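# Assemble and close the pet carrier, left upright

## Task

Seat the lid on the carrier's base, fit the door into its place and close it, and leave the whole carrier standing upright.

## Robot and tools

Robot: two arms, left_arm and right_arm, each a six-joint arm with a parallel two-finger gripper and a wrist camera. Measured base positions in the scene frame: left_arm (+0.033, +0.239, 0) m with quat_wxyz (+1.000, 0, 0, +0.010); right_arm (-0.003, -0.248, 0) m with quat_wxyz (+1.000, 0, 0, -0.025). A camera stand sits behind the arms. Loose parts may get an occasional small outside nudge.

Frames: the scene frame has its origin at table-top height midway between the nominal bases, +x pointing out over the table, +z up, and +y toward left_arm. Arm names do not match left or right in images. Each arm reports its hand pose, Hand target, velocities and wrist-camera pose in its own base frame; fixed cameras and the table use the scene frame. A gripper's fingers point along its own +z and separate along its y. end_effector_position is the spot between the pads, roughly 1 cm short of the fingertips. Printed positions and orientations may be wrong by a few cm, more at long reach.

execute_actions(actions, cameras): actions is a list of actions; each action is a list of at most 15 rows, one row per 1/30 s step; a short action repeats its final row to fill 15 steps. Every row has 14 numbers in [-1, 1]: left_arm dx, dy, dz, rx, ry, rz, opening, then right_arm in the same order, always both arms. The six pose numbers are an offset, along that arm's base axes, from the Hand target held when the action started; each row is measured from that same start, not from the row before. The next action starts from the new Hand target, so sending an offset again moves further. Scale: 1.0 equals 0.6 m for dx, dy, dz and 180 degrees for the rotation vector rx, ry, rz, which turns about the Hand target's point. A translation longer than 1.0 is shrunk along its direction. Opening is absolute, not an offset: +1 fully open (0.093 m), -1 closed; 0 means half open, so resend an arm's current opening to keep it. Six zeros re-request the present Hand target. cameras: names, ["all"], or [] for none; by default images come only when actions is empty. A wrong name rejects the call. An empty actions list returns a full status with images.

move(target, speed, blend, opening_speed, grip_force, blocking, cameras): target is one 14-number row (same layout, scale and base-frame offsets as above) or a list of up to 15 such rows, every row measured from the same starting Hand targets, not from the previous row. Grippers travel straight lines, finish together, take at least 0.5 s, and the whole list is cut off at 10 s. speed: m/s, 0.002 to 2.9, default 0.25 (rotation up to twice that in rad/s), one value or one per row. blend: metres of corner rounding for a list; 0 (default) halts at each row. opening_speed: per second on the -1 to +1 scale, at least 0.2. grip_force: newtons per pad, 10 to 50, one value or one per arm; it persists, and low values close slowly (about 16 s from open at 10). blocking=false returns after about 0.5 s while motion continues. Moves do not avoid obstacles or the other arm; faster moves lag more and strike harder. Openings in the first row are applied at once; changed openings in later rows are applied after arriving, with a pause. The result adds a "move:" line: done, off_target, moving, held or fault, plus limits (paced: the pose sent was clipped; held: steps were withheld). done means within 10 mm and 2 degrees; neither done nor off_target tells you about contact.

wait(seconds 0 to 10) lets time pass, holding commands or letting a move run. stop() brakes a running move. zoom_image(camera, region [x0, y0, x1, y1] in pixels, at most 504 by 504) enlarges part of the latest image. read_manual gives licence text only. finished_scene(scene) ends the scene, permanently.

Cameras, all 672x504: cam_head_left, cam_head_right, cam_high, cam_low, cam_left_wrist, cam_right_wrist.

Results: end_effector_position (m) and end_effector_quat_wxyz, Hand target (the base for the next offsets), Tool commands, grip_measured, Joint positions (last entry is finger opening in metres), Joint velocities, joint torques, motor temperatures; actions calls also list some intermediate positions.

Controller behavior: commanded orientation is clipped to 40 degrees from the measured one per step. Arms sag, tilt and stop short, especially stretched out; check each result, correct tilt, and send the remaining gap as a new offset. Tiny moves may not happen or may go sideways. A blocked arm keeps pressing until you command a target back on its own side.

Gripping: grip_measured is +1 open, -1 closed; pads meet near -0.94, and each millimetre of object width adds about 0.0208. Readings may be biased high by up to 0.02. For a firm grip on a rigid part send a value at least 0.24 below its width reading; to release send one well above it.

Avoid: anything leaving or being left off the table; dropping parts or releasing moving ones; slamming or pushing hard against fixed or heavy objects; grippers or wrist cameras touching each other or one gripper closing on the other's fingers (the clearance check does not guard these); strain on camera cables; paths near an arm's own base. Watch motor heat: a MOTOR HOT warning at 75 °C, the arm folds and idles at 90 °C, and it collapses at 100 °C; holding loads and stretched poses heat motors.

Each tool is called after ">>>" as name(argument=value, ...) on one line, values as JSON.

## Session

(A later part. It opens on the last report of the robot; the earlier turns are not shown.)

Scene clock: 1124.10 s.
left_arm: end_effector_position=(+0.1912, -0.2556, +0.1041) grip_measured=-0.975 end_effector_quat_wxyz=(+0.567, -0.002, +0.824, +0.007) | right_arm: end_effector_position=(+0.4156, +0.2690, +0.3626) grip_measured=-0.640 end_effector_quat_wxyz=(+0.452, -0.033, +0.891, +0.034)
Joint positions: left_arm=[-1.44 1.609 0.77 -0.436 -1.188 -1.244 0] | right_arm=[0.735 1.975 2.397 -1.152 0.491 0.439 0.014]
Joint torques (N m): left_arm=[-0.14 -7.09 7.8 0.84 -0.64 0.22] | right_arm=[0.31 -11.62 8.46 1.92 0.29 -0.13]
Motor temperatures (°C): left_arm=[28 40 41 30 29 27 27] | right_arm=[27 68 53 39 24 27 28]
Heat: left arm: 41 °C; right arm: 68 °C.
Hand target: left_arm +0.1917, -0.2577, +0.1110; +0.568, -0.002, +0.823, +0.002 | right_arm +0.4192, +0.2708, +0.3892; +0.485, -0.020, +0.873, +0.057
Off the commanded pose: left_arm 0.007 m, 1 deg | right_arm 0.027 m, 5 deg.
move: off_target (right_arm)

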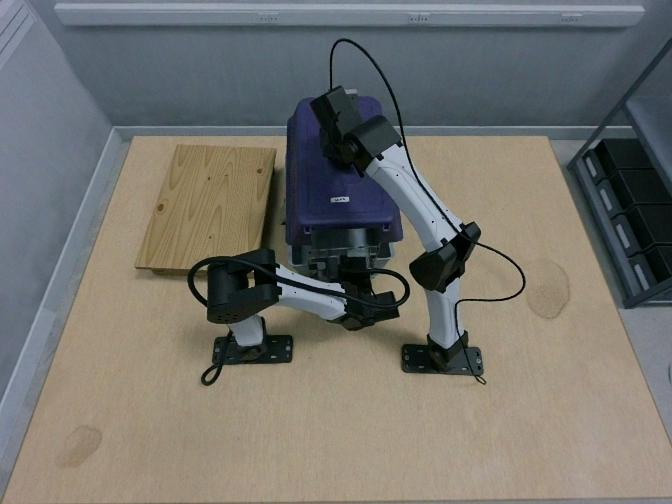

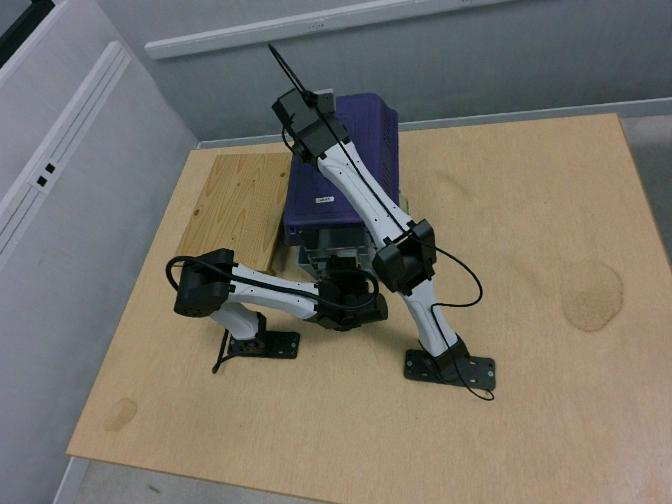

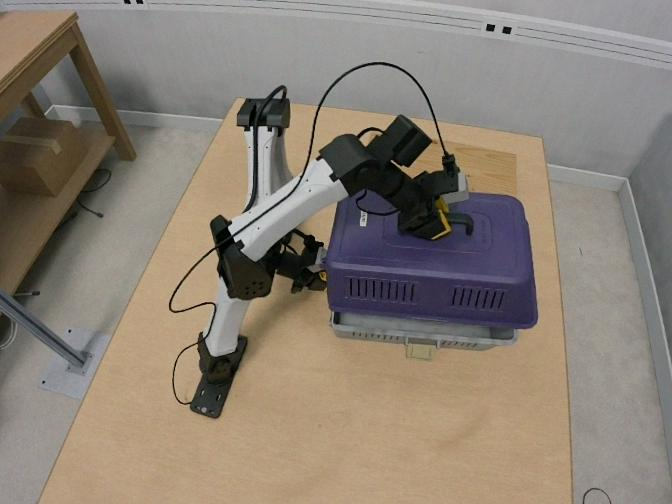

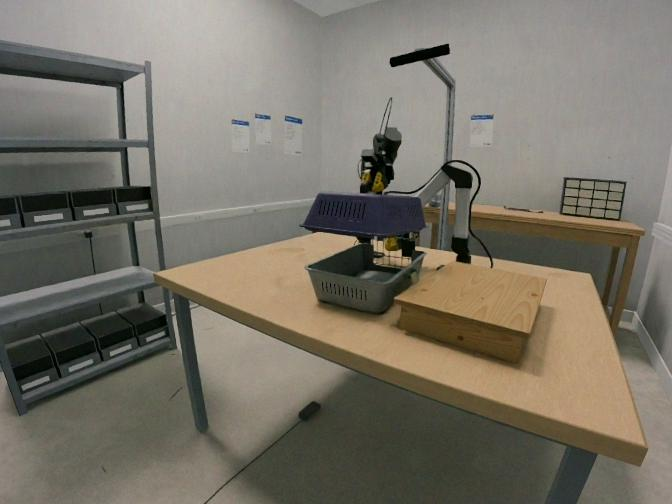

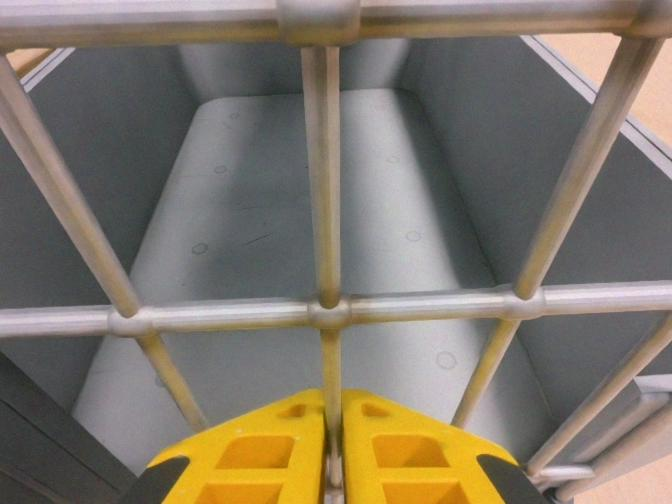

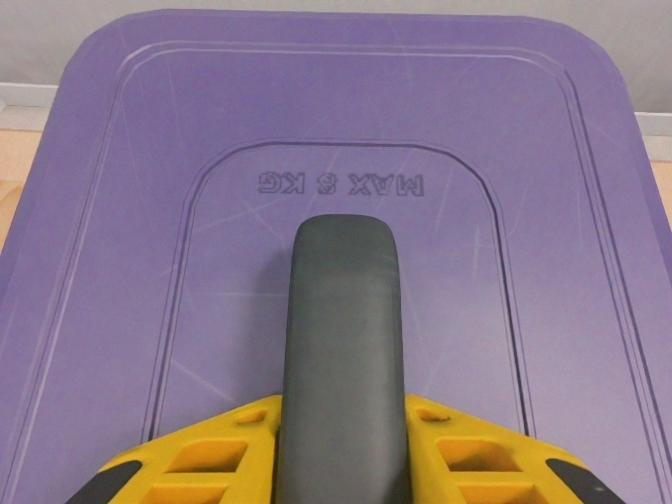

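>>> move(target=[[0,0,0,0,0,0,-1,0.007,0.021,-0.09,0,0,0.018,-0.95]], speed=0.08, cameras=["cam_head_left","cam_low","cam_high"])

>>> zoom_image(camera="cam_head_left", region=[275, 110, 415, 280])

>>> zoom_image(camera="cam_head_left", region=[295, 210, 395, 290])

>>> zoom_image(camera="cam_low", region=[280, 180, 440, 320])

Scene clock: 1156.33 s.
left_arm: end_effector_position=(+0.1896, -0.2572, +0.1048) grip_measured=-0.975 end_effector_quat_wxyz=(+0.568, +0.012, +0.823, +0.012) | right_arm: end_effector_position=(+0.4211, +0.2731, +0.3392) grip_measured=-0.641 end_effector_quat_wxyz=(+0.480, -0.036, +0.875, +0.053)
Joint positions: left_arm=[-1.447 1.609 0.77 -0.433 -1.191 -1.215 0] | right_arm=[0.732 1.834 2.024 -0.837 0.484 0.406 0.014]
Joint torques (N m): left_arm=[0.62 -7.15 7.72 0.84 -0.6 -0.05] | right_arm=[0.51 -10.03 3.97 2.08 -0.09 -0.2]
Motor temperatures (°C): left_arm=[28 40 41 29 29 27 27] | right_arm=[27 65 52 39 24 27 28]
Heat: left arm: 41 °C; right arm: 65 °C.
Hand target: left_arm +0.1917, -0.2577, +0.1110; +0.567, -0.002, +0.823, +0.002 | right_arm +0.4233, +0.2833, +0.3352; +0.483, -0.045, +0.872, +0.071
Off the commanded pose: left_arm 0.007 m, 2 deg | right_arm 0.011 m, 2 deg.
move: off_target (right_arm)
Images, in order (width x height): cam_head_left 672x504, cam_high 672x504, cam_low 672x504.

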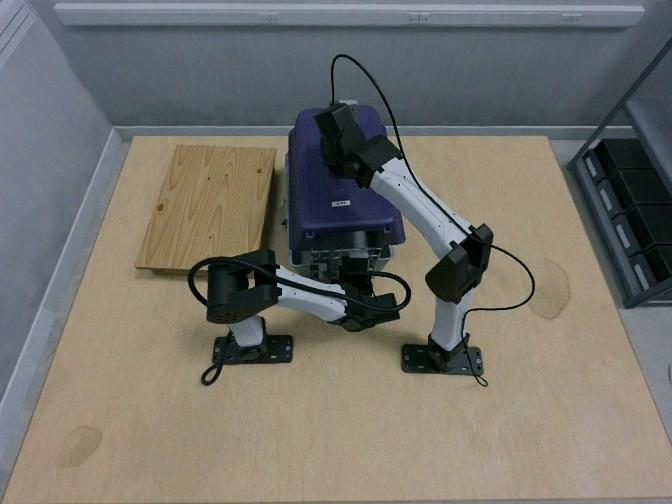

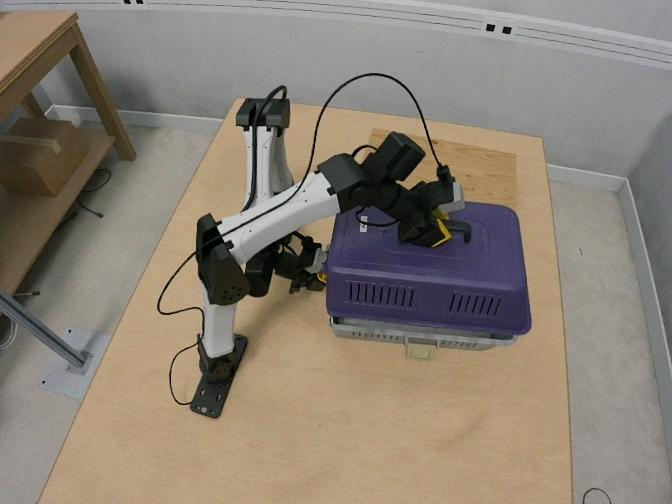

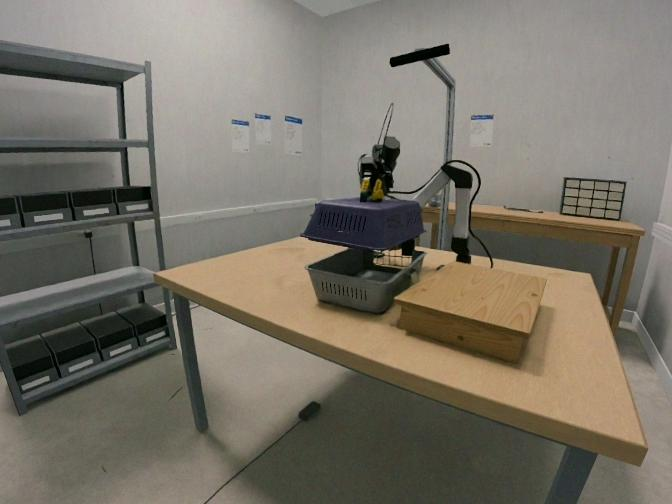

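Scaled by 2.965 from the camera's 672x504 image, which has a finer 960x720 frame.

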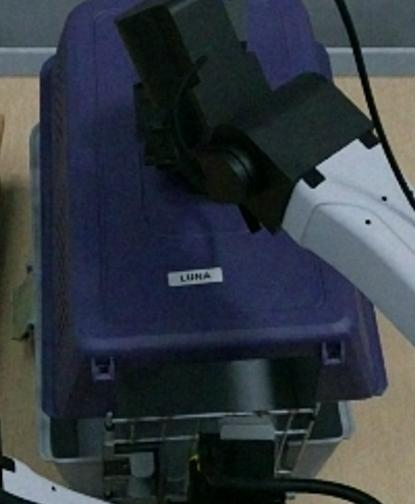

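Scaled by 5.040 from the camera's 672x504 image, which has a finer 960x720 frame.

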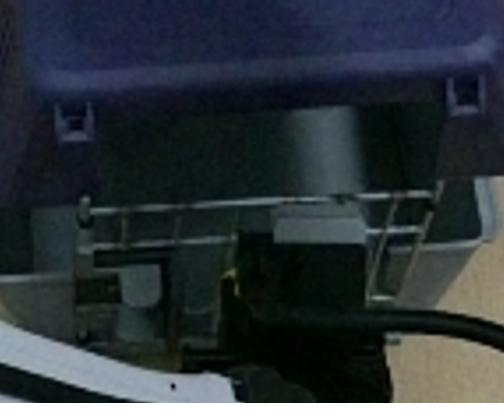

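Scaled by 3.150 from the camera's 672x504 image, which has a finer 960x720 frame.

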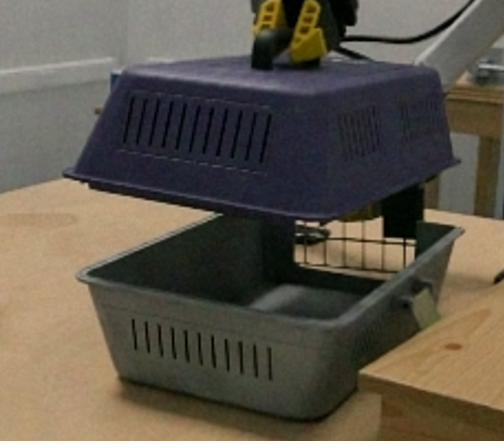

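>>> move(target=[[0,0,0,0,0,0,-1,0.002,0.002,-0.062,0,0.006,0,-0.95]], speed=0.06, cameras=["cam_head_left","cam_head_right","cam_low","cam_high"])

>>> zoom_image(camera="cam_head_left", region=[295, 210, 395, 290])

>>> zoom_image(camera="cam_low", region=[280, 180, 440, 320])

>>> zoom_image(camera="cam_high", region=[300, 200, 540, 380])

>>> zoom_image(camera="cam_head_right", region=[290, 200, 400, 290])

Scene clock: 1184.37 s.
left_arm: end_effector_position=(+0.1867, -0.2630, +0.1086) grip_measured=-0.975 end_effector_quat_wxyz=(+0.569, +0.030, +0.822, +0.014) | right_arm: end_effector_position=(+0.4205, +0.2812, +0.3130) grip_measured=-0.641 end_effector_quat_wxyz=(+0.479, -0.015, +0.874, +0.084)
Joint positions: left_arm=[-1.46 1.607 0.783 -0.433 -1.192 -1.173 0] | right_arm=[0.737 1.789 1.846 -0.686 0.458 0.466 0.014]
Joint torques (N m): left_arm=[1.88 -7.1 6.22 0.93 -0.6 -0.4] | right_arm=[-0.18 -8.85 4 1.87 0.08 -0.72]
Motor temperatures (°C): left_arm=[28 40 41 29 29 27 27] | right_arm=[27 64 50 40 24 27 28]
Heat: left arm: 41 °C; right arm: 64 °C.
Hand target: left_arm +0.1917, -0.2576, +0.1109; +0.567, -0.002, +0.823, +0.002 | right_arm +0.4245, +0.2845, +0.2981; +0.475, -0.044, +0.876, +0.071
Off the commanded pose: left_arm 0.008 m, 4 deg | right_arm 0.016 m, 4 deg.
move: off_target (left_arm, right_arm)
Images, in order (width x height): cam_head_left 672x504, cam_head_right 672x504, cam_high 672x504, cam_low 672x504.

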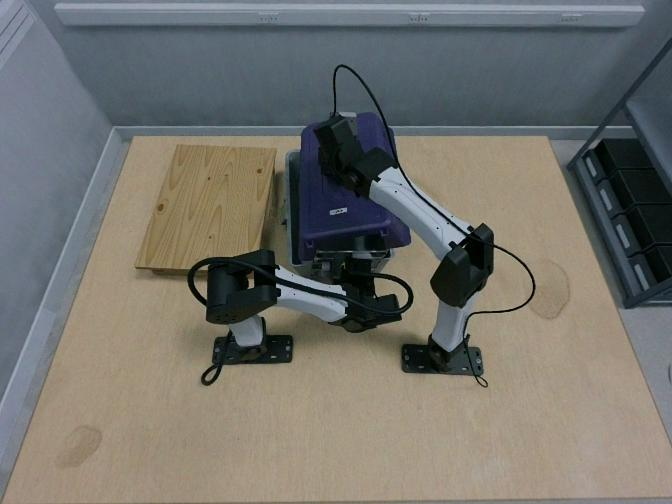

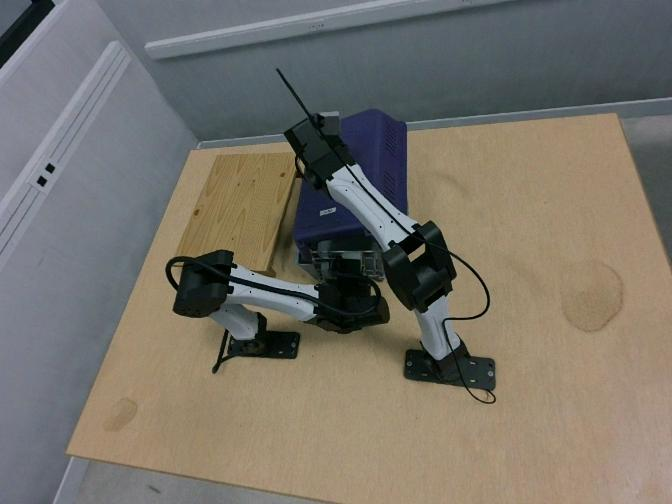

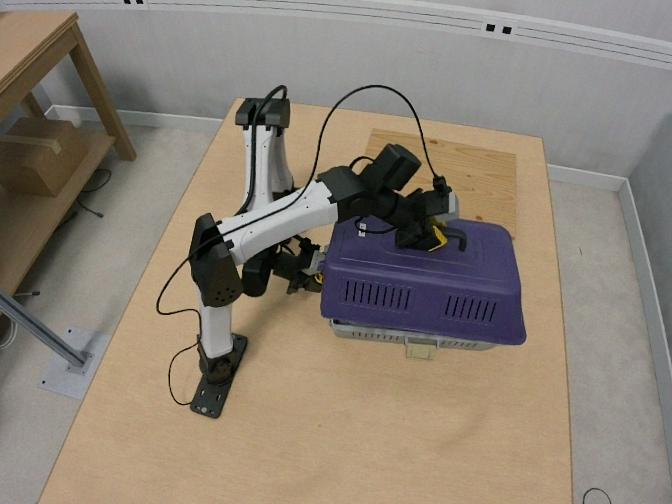

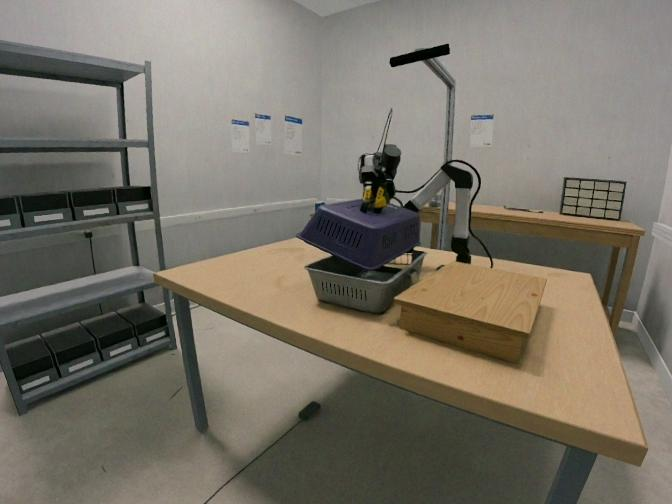

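Scaled by 5.040 from the camera's 672x504 image, which has a finer 960x720 frame.

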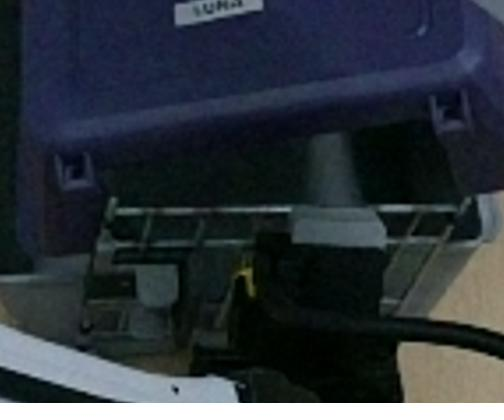

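Scaled by 3.150 from the camera's 672x504 image, which has a finer 960x720 frame.

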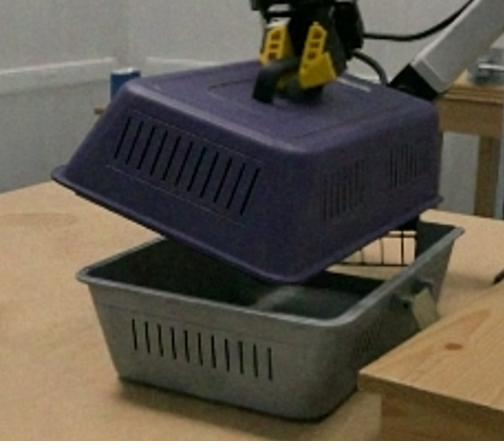

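Scaled by 2.100 from the camera's 672x504 image, which has a finer 960x720 frame.

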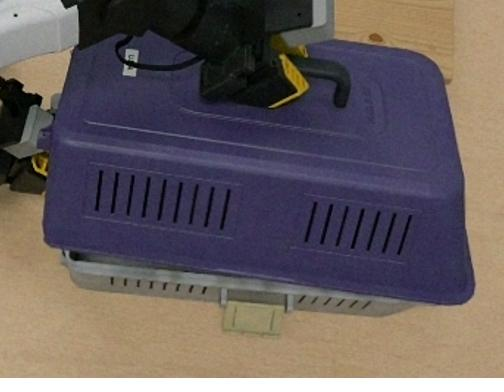

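Scaled by 4.582 from the camera's 672x504 image, which has a finer 960x720 frame.

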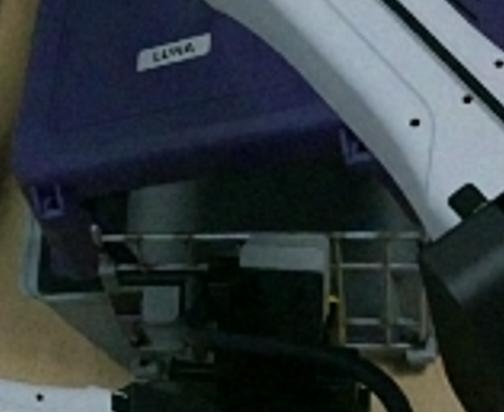

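>>> move(target=[[0,0,0,0,0,0,-1,0.015,0.0,0.05,0,0,0,-0.95],[0,0,0,0,0,0,-1,0.01,-0.0,0.21,0.0,0,0,-0.95]], speed=0.08, blend=[0.01,0], cameras=["all"])

>>> zoom_image(camera="cam_head_left", region=[295, 200, 405, 290])

>>> zoom_image(camera="cam_low", region=[280, 160, 440, 320])

Scene clock: 1259.07 s.
left_arm: end_effector_position=(+0.1890, -0.2589, +0.1052) grip_measured=-0.975 end_effector_quat_wxyz=(+0.562, +0.014, +0.827, +0.011) | right_arm: end_effector_position=(+0.4284, +0.2853, +0.3967) grip_measured=-0.641 end_effector_quat_wxyz=(+0.478, -0.057, +0.873, +0.073)
Joint positions: left_arm=[-1.446 1.607 0.782 -0.449 -1.175 -1.214 0] | right_arm=[0.722 2.171 2.834 -1.286 0.422 0.373 0.014]
Joint torques (N m): left_arm=[0.5 -6.89 6.67 1 -0.79 -0.08] | right_arm=[0.12 -12.37 7.56 2.05 0.24 -0.28]
Motor temperatures (°C): left_arm=[28 41 40 29 29 27 27] | right_arm=[27 58 46 42 24 28 28]
Heat: left arm: 41 °C; right arm: 58 °C.
Hand target: left_arm +0.1917, -0.2577, +0.1109; +0.568, -0.002, +0.823, +0.002 | right_arm +0.4305, +0.2845, +0.4241; +0.475, -0.044, +0.876, +0.071
Off the commanded pose: left_arm 0.006 m, 2 deg | right_arm 0.027 m, 2 deg.
elbow stopped short (right arm): the move would have taken joint 3 (elbow) straighter than the controller allows.
move: off_target (right_arm)

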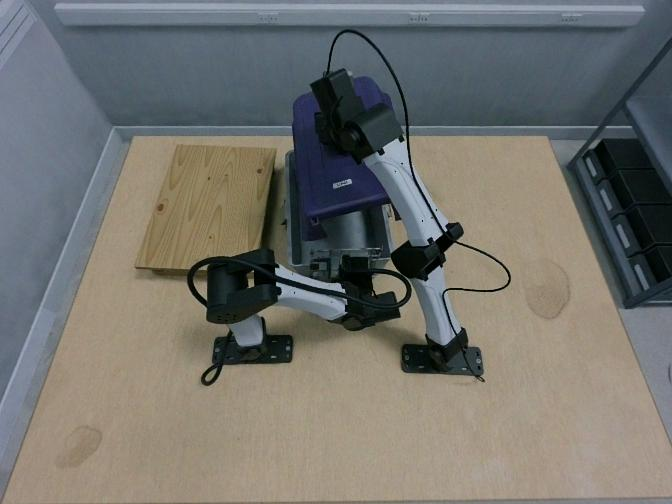

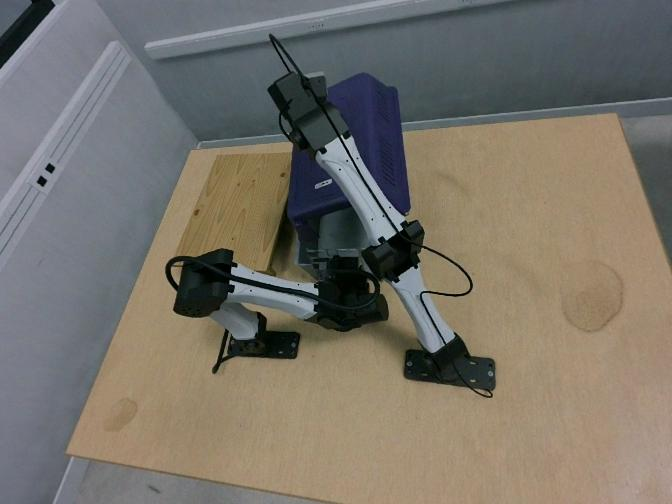

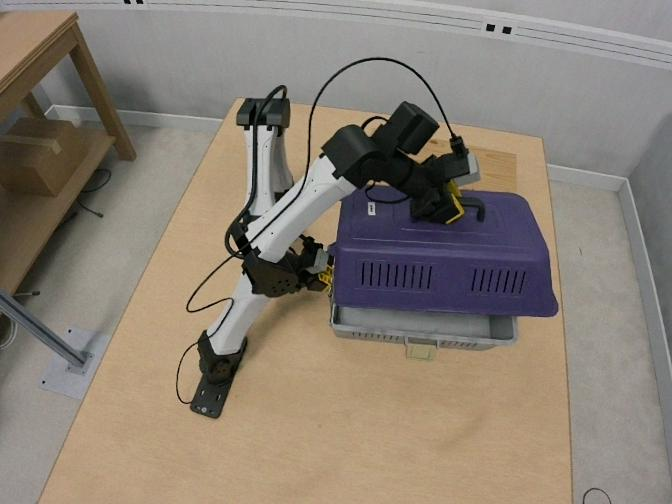

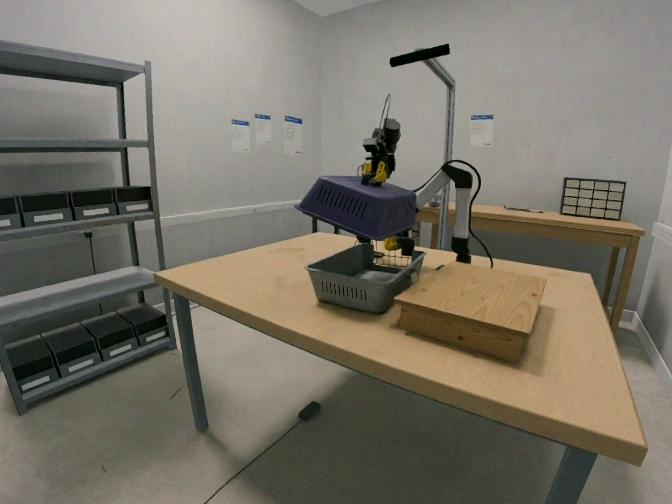

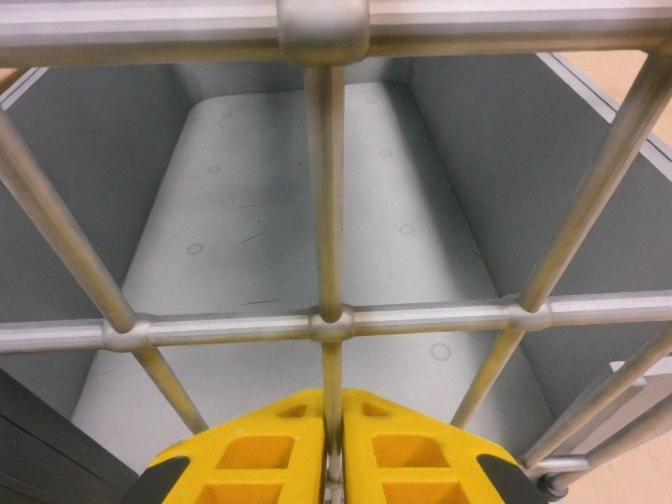

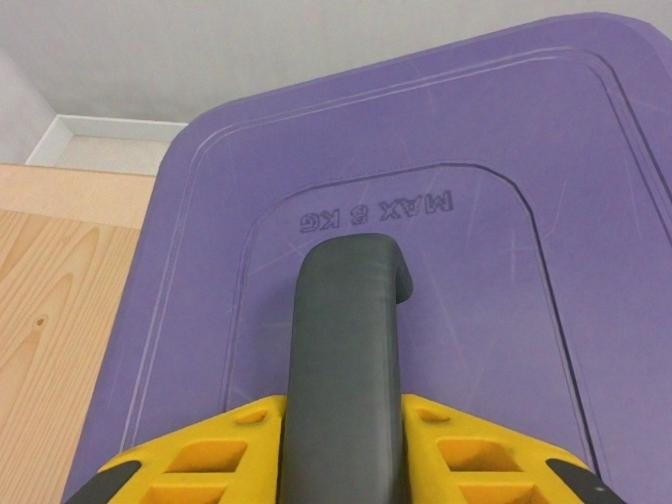

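Scaled by 4.582 from the camera's 672x504 image, which has a finer 960x720 frame.

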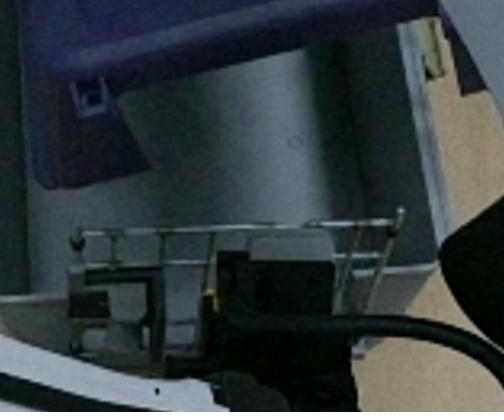

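Scaled by 3.150 from the camera's 672x504 image, which has a finer 960x720 frame.

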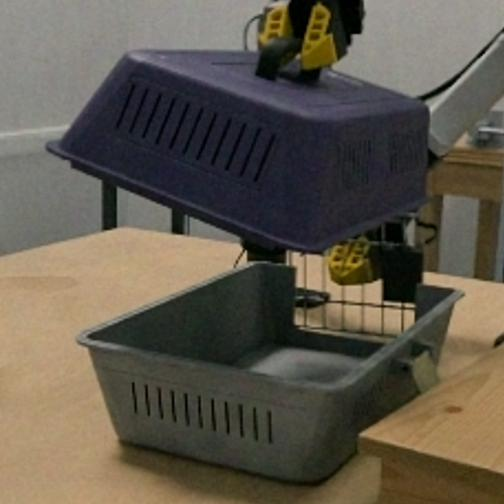

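>>> move(target=[[0,0,0,0,0,0,-1,0.0,-0.04,0.0,0.075,0.006,0,-0.95]], speed=0.1, cameras=["cam_head_left","cam_low","cam_right_wrist"])

>>> zoom_image(camera="cam_head_left", region=[295, 190, 405, 290])

>>> zoom_image(camera="cam_low", region=[280, 160, 440, 320])

Scene clock: 1279.87 s.
left_arm: end_effector_position=(+0.1890, -0.2589, +0.1052) grip_measured=-0.975 end_effector_quat_wxyz=(+0.562, +0.014, +0.827, +0.011) | right_arm: end_effector_position=(+0.4363, +0.2684, +0.3815) grip_measured=-0.641 end_effector_quat_wxyz=(+0.422, +0.000, +0.896, +0.139)
Joint positions: left_arm=[-1.446 1.607 0.782 -0.449 -1.175 -1.214 0] | right_arm=[0.632 2.171 2.834 -1.337 0.248 0.512 0.014]
Joint torques (N m): left_arm=[0.49 -6.89 6.67 1 -0.8 -0.08] | right_arm=[-0.32 -16.59 5.33 2.07 0.14 -0.03]
Motor temperatures (°C): left_arm=[28 41 40 29 29 27 27] | right_arm=[27 61 47 42 24 28 28]
Heat: left arm: 41 °C; right arm: 61 °C.
Hand target: left_arm +0.1917, -0.2577, +0.1109; +0.568, -0.002, +0.823, +0.002 | right_arm +0.4306, +0.2604, +0.4240; +0.468, +0.013, +0.866, +0.174
Off the commanded pose: left_arm 0.006 m, 2 deg | right_arm 0.044 m, 8 deg.
move: off_target (right_arm)
Images, in order (width x height): cam_head_left 672x504, cam_low 672x504, cam_right_wrist 672x504.

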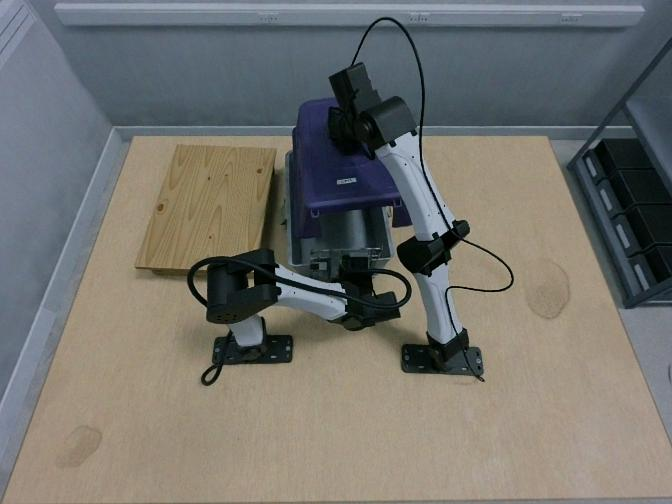

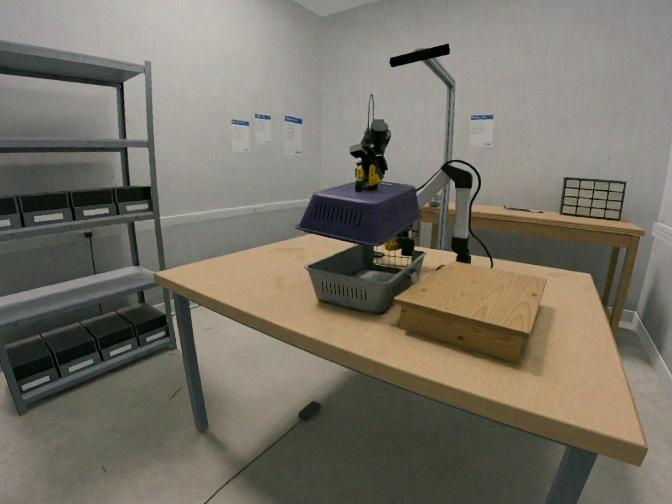

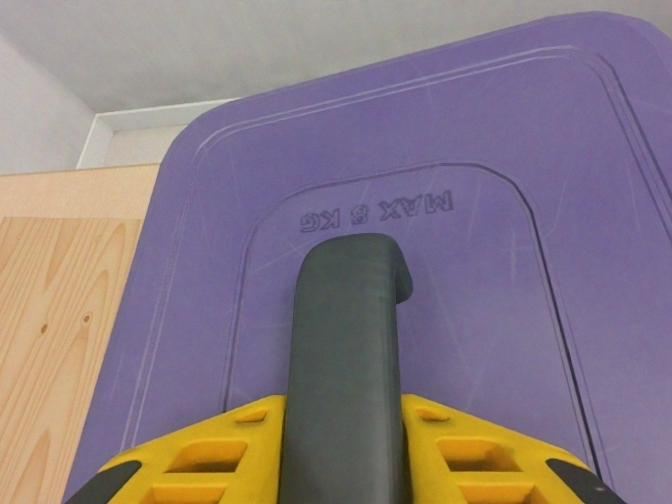

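Scaled by 4.582 from the camera's 672x504 image, which has a finer 960x720 frame.

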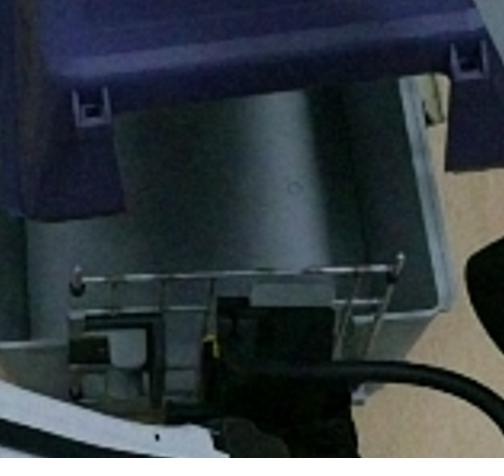

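Scaled by 3.150 from the camera's 672x504 image, which has a finer 960x720 frame.

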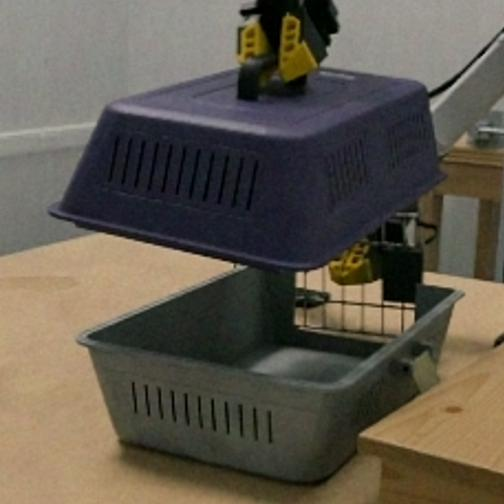

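>>> move(target=[[0,0,0,0,0,0,-1,-0.03,0.006,-0.05,0.02,-0.02,-0.0115,-0.95]], speed=0.1, cameras=["cam_head_left","cam_low","cam_high"])

>>> zoom_image(camera="cam_head_left", region=[295, 200, 405, 290])

>>> zoom_image(camera="cam_low", region=[280, 160, 440, 320])

>>> zoom_image(camera="cam_high", region=[300, 180, 540, 380])

Scene clock: 1304.77 s.
left_arm: end_effector_position=(+0.1890, -0.2589, +0.1052) grip_measured=-0.975 end_effector_quat_wxyz=(+0.562, +0.014, +0.827, +0.011) | right_arm: end_effector_position=(+0.4127, +0.2657, +0.3549) grip_measured=-0.641 end_effector_quat_wxyz=(+0.451, +0.030, +0.876, +0.167)
Joint positions: left_arm=[-1.446 1.607 0.782 -0.449 -1.175 -1.214 0] | right_arm=[0.672 1.756 1.984 -0.823 0.294 0.583 0.014]
Joint torques (N m): left_arm=[0.49 -6.89 6.67 1 -0.79 -0.08] | right_arm=[0.66 -13.08 7.15 2.3 0.33 -0.21]
Motor temperatures (°C): left_arm=[28 41 40 29 29 27 27] | right_arm=[27 70 46 44 24 27 28]
Heat: left arm: 41 °C; right arm: 70 °C.
Hand target: left_arm +0.1917, -0.2577, +0.1109; +0.568, -0.002, +0.823, +0.002 | right_arm +0.4126, +0.2641, +0.3940; +0.498, +0.038, +0.845, +0.193
Off the commanded pose: left_arm 0.006 m, 2 deg | right_arm 0.039 m, 7 deg.
move: off_target (right_arm)
Images, in order (width x height): cam_head_left 672x504, cam_high 672x504, cam_low 672x504.

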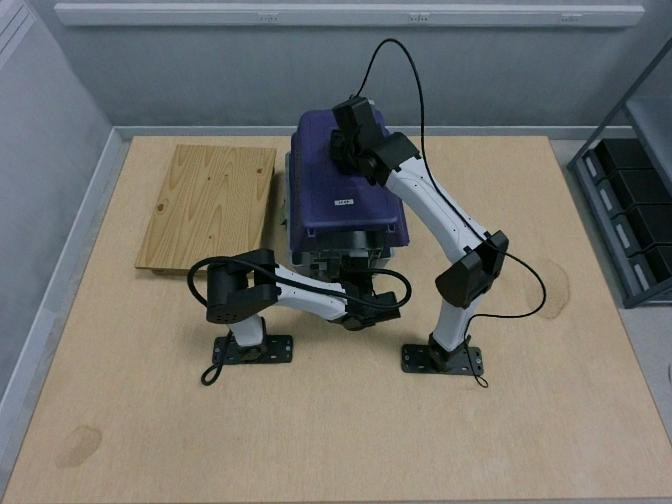

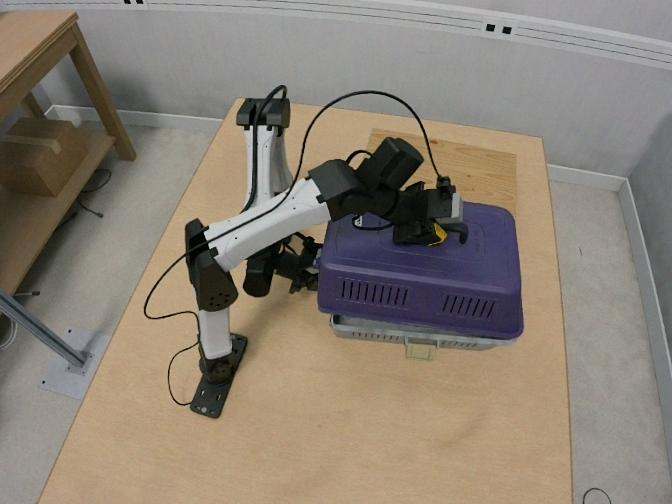

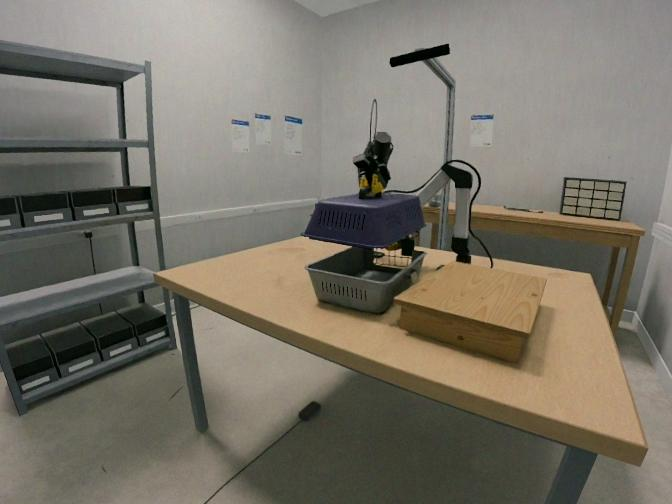

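Scaled by 4.582 from the camera's 672x504 image, which has a finer 960x720 frame.

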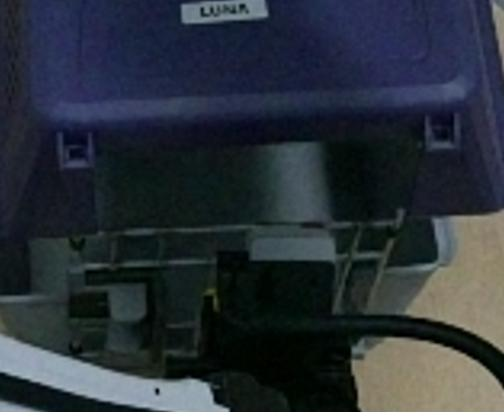

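Scaled by 3.150 from the camera's 672x504 image, which has a finer 960x720 frame.

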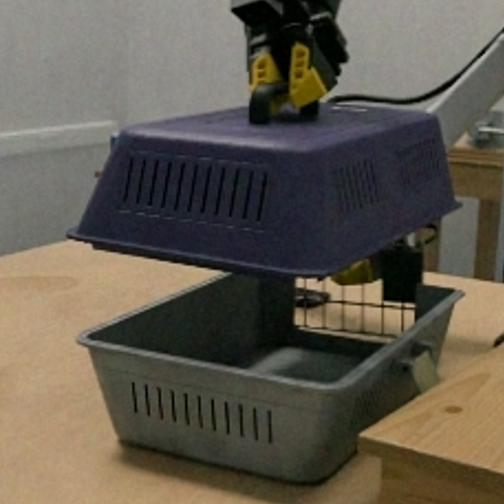

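Scaled by 2.100 from the camera's 672x504 image, which has a finer 960x720 frame.

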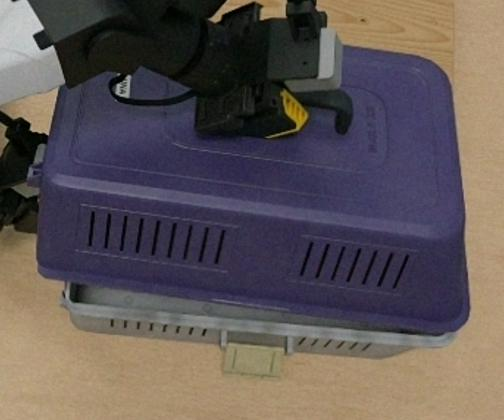

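>>> move(target=[[0,0,0,0,0,0,-1,0.033,-0.01,0.0,0,-0.01,0.005,-0.95]], speed=0.1, cameras=["cam_head_left","cam_high"])

>>> zoom_image(camera="cam_head_left", region=[295, 200, 405, 290])

>>> zoom_image(camera="cam_high", region=[300, 180, 540, 380])

Scene clock: 1317.63 s.
left_arm: end_effector_position=(+0.1894, -0.2587, +0.1051) grip_measured=-0.975 end_effector_quat_wxyz=(+0.562, +0.013, +0.827, +0.012) | right_arm: end_effector_position=(+0.4210, +0.2632, +0.3554) grip_measured=-0.641 end_effector_quat_wxyz=(+0.456, +0.013, +0.873, +0.174)
Joint positions: left_arm=[-1.445 1.607 0.782 -0.449 -1.175 -1.214 0] | right_arm=[0.642 1.756 1.97 -0.785 0.249 0.537 0.014]
Joint torques (N m): left_arm=[0.35 -6.9 6.67 1 -0.79 -0.08] | right_arm=[-1.05 -11.89 7.23 2.64 0.28 -0.24]
Motor temperatures (°C): left_arm=[28 41 40 29 29 27 27] | right_arm=[27 70 48 46 24 27 28]
Heat: left arm: 41 °C; right arm: 70 °C.
Hand target: left_arm +0.1917, -0.2577, +0.1109; +0.567, -0.002, +0.823, +0.002 | right_arm +0.4324, +0.2581, +0.3940; +0.509, +0.028, +0.837, +0.197
Off the commanded pose: left_arm 0.006 m, 2 deg | right_arm 0.041 m, 8 deg.
move: off_target (right_arm)
Images, in order (width x height): cam_head_left 672x504, cam_high 672x504.

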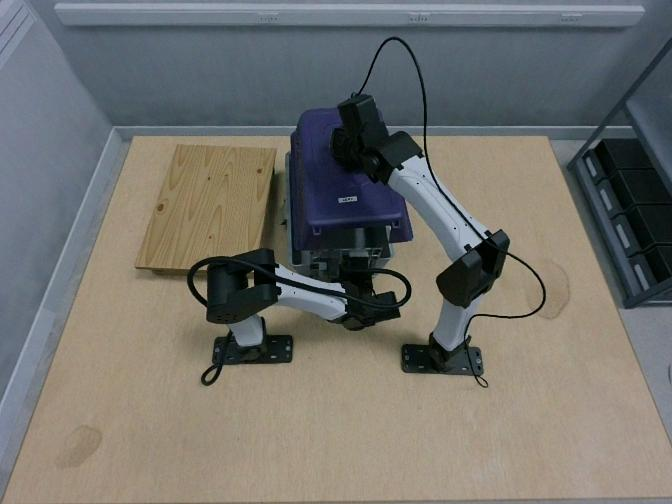

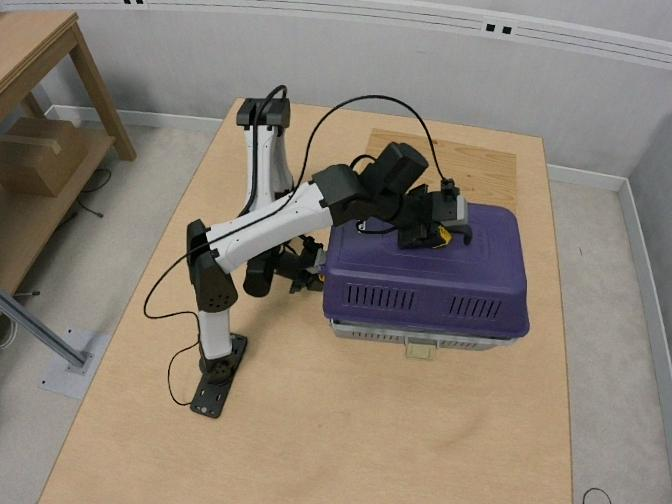

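Scaled by 4.582 from the camera's 672x504 image, which has a finer 960x720 frame.

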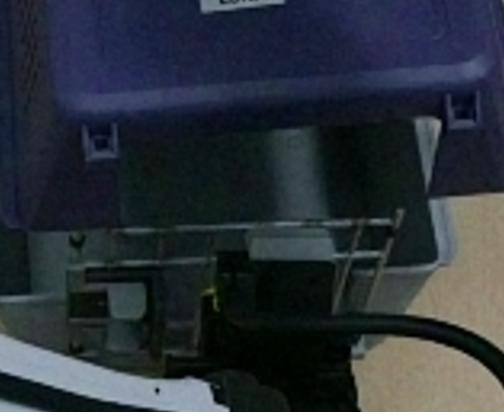

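Scaled by 2.100 from the camera's 672x504 image, which has a finer 960x720 frame.

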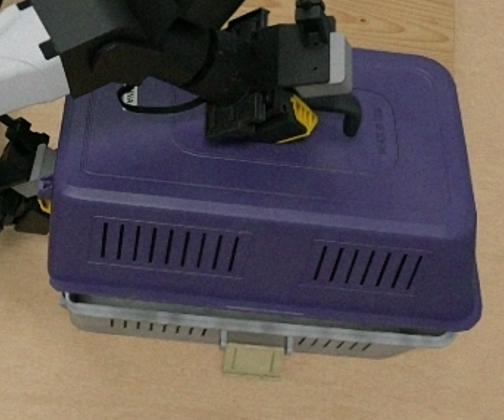

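>>> move(target=[[0,0,0,0,0,0,-1,0.012,0.03,0.0,0,0,0.0,-0.95]], speed=0.1, cameras=["cam_head_left","cam_high"])

>>> zoom_image(camera="cam_head_left", region=[295, 200, 405, 290])

Scene clock: 1327.23 s.
left_arm: end_effector_position=(+0.1898, -0.2584, +0.1049) grip_measured=-0.975 end_effector_quat_wxyz=(+0.561, +0.012, +0.828, +0.011) | right_arm: end_effector_position=(+0.4259, +0.2728, +0.3483) grip_measured=-0.641 end_effector_quat_wxyz=(+0.449, +0.008, +0.877, +0.171)
Joint positions: left_arm=[-1.443 1.607 0.782 -0.449 -1.174 -1.216 0] | right_arm=[0.652 1.797 2.004 -0.795 0.249 0.536 0.014]
Joint torques (N m): left_arm=[0.17 -6.89 6.68 1 -0.81 -0.06] | right_arm=[0.46 -10.5 10.59 2.56 0.48 -0.09]
Motor temperatures (°C): left_arm=[28 41 40 29 29 27 27] | right_arm=[27 69 48 46 24 27 28]
Heat: left arm: 41 °C; right arm: 69 °C.
Hand target: left_arm +0.1917, -0.2577, +0.1109; +0.567, -0.002, +0.823, +0.002 | right_arm +0.4397, +0.2761, +0.3939; +0.509, +0.028, +0.837, +0.197
Off the commanded pose: left_arm 0.006 m, 2 deg | right_arm 0.048 m, 9 deg.
move: off_target (right_arm)
Images, in order (width x height): cam_head_left 672x504, cam_high 672x504.

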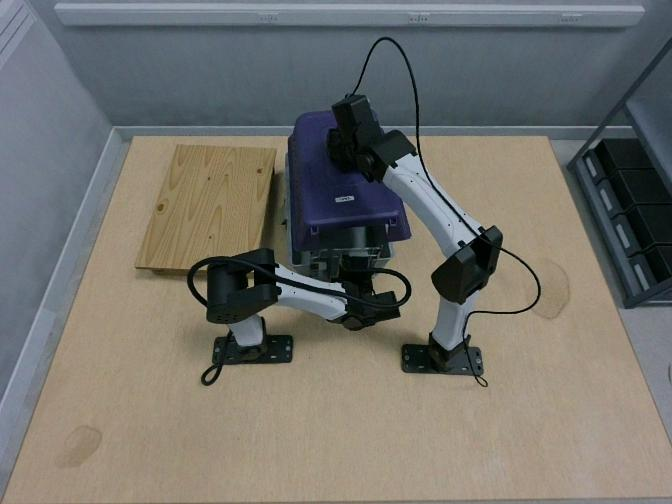

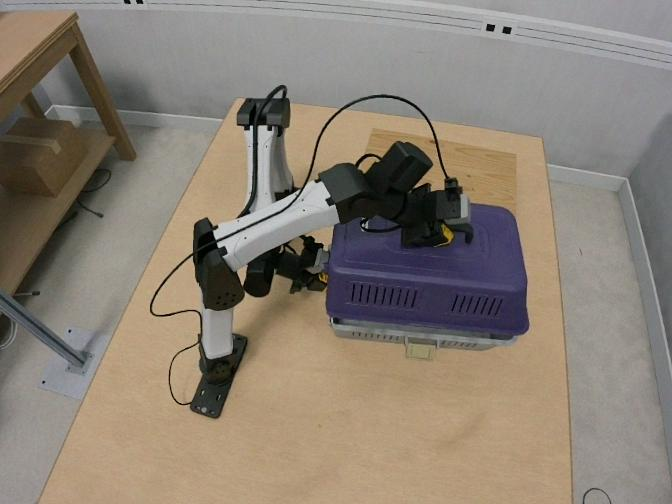

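Scaled by 4.582 from the camera's 672x504 image, which has a finer 960x720 frame.

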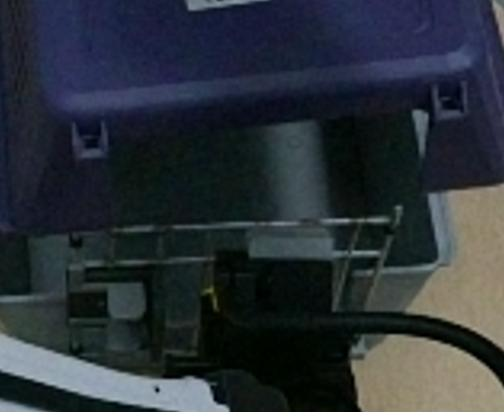

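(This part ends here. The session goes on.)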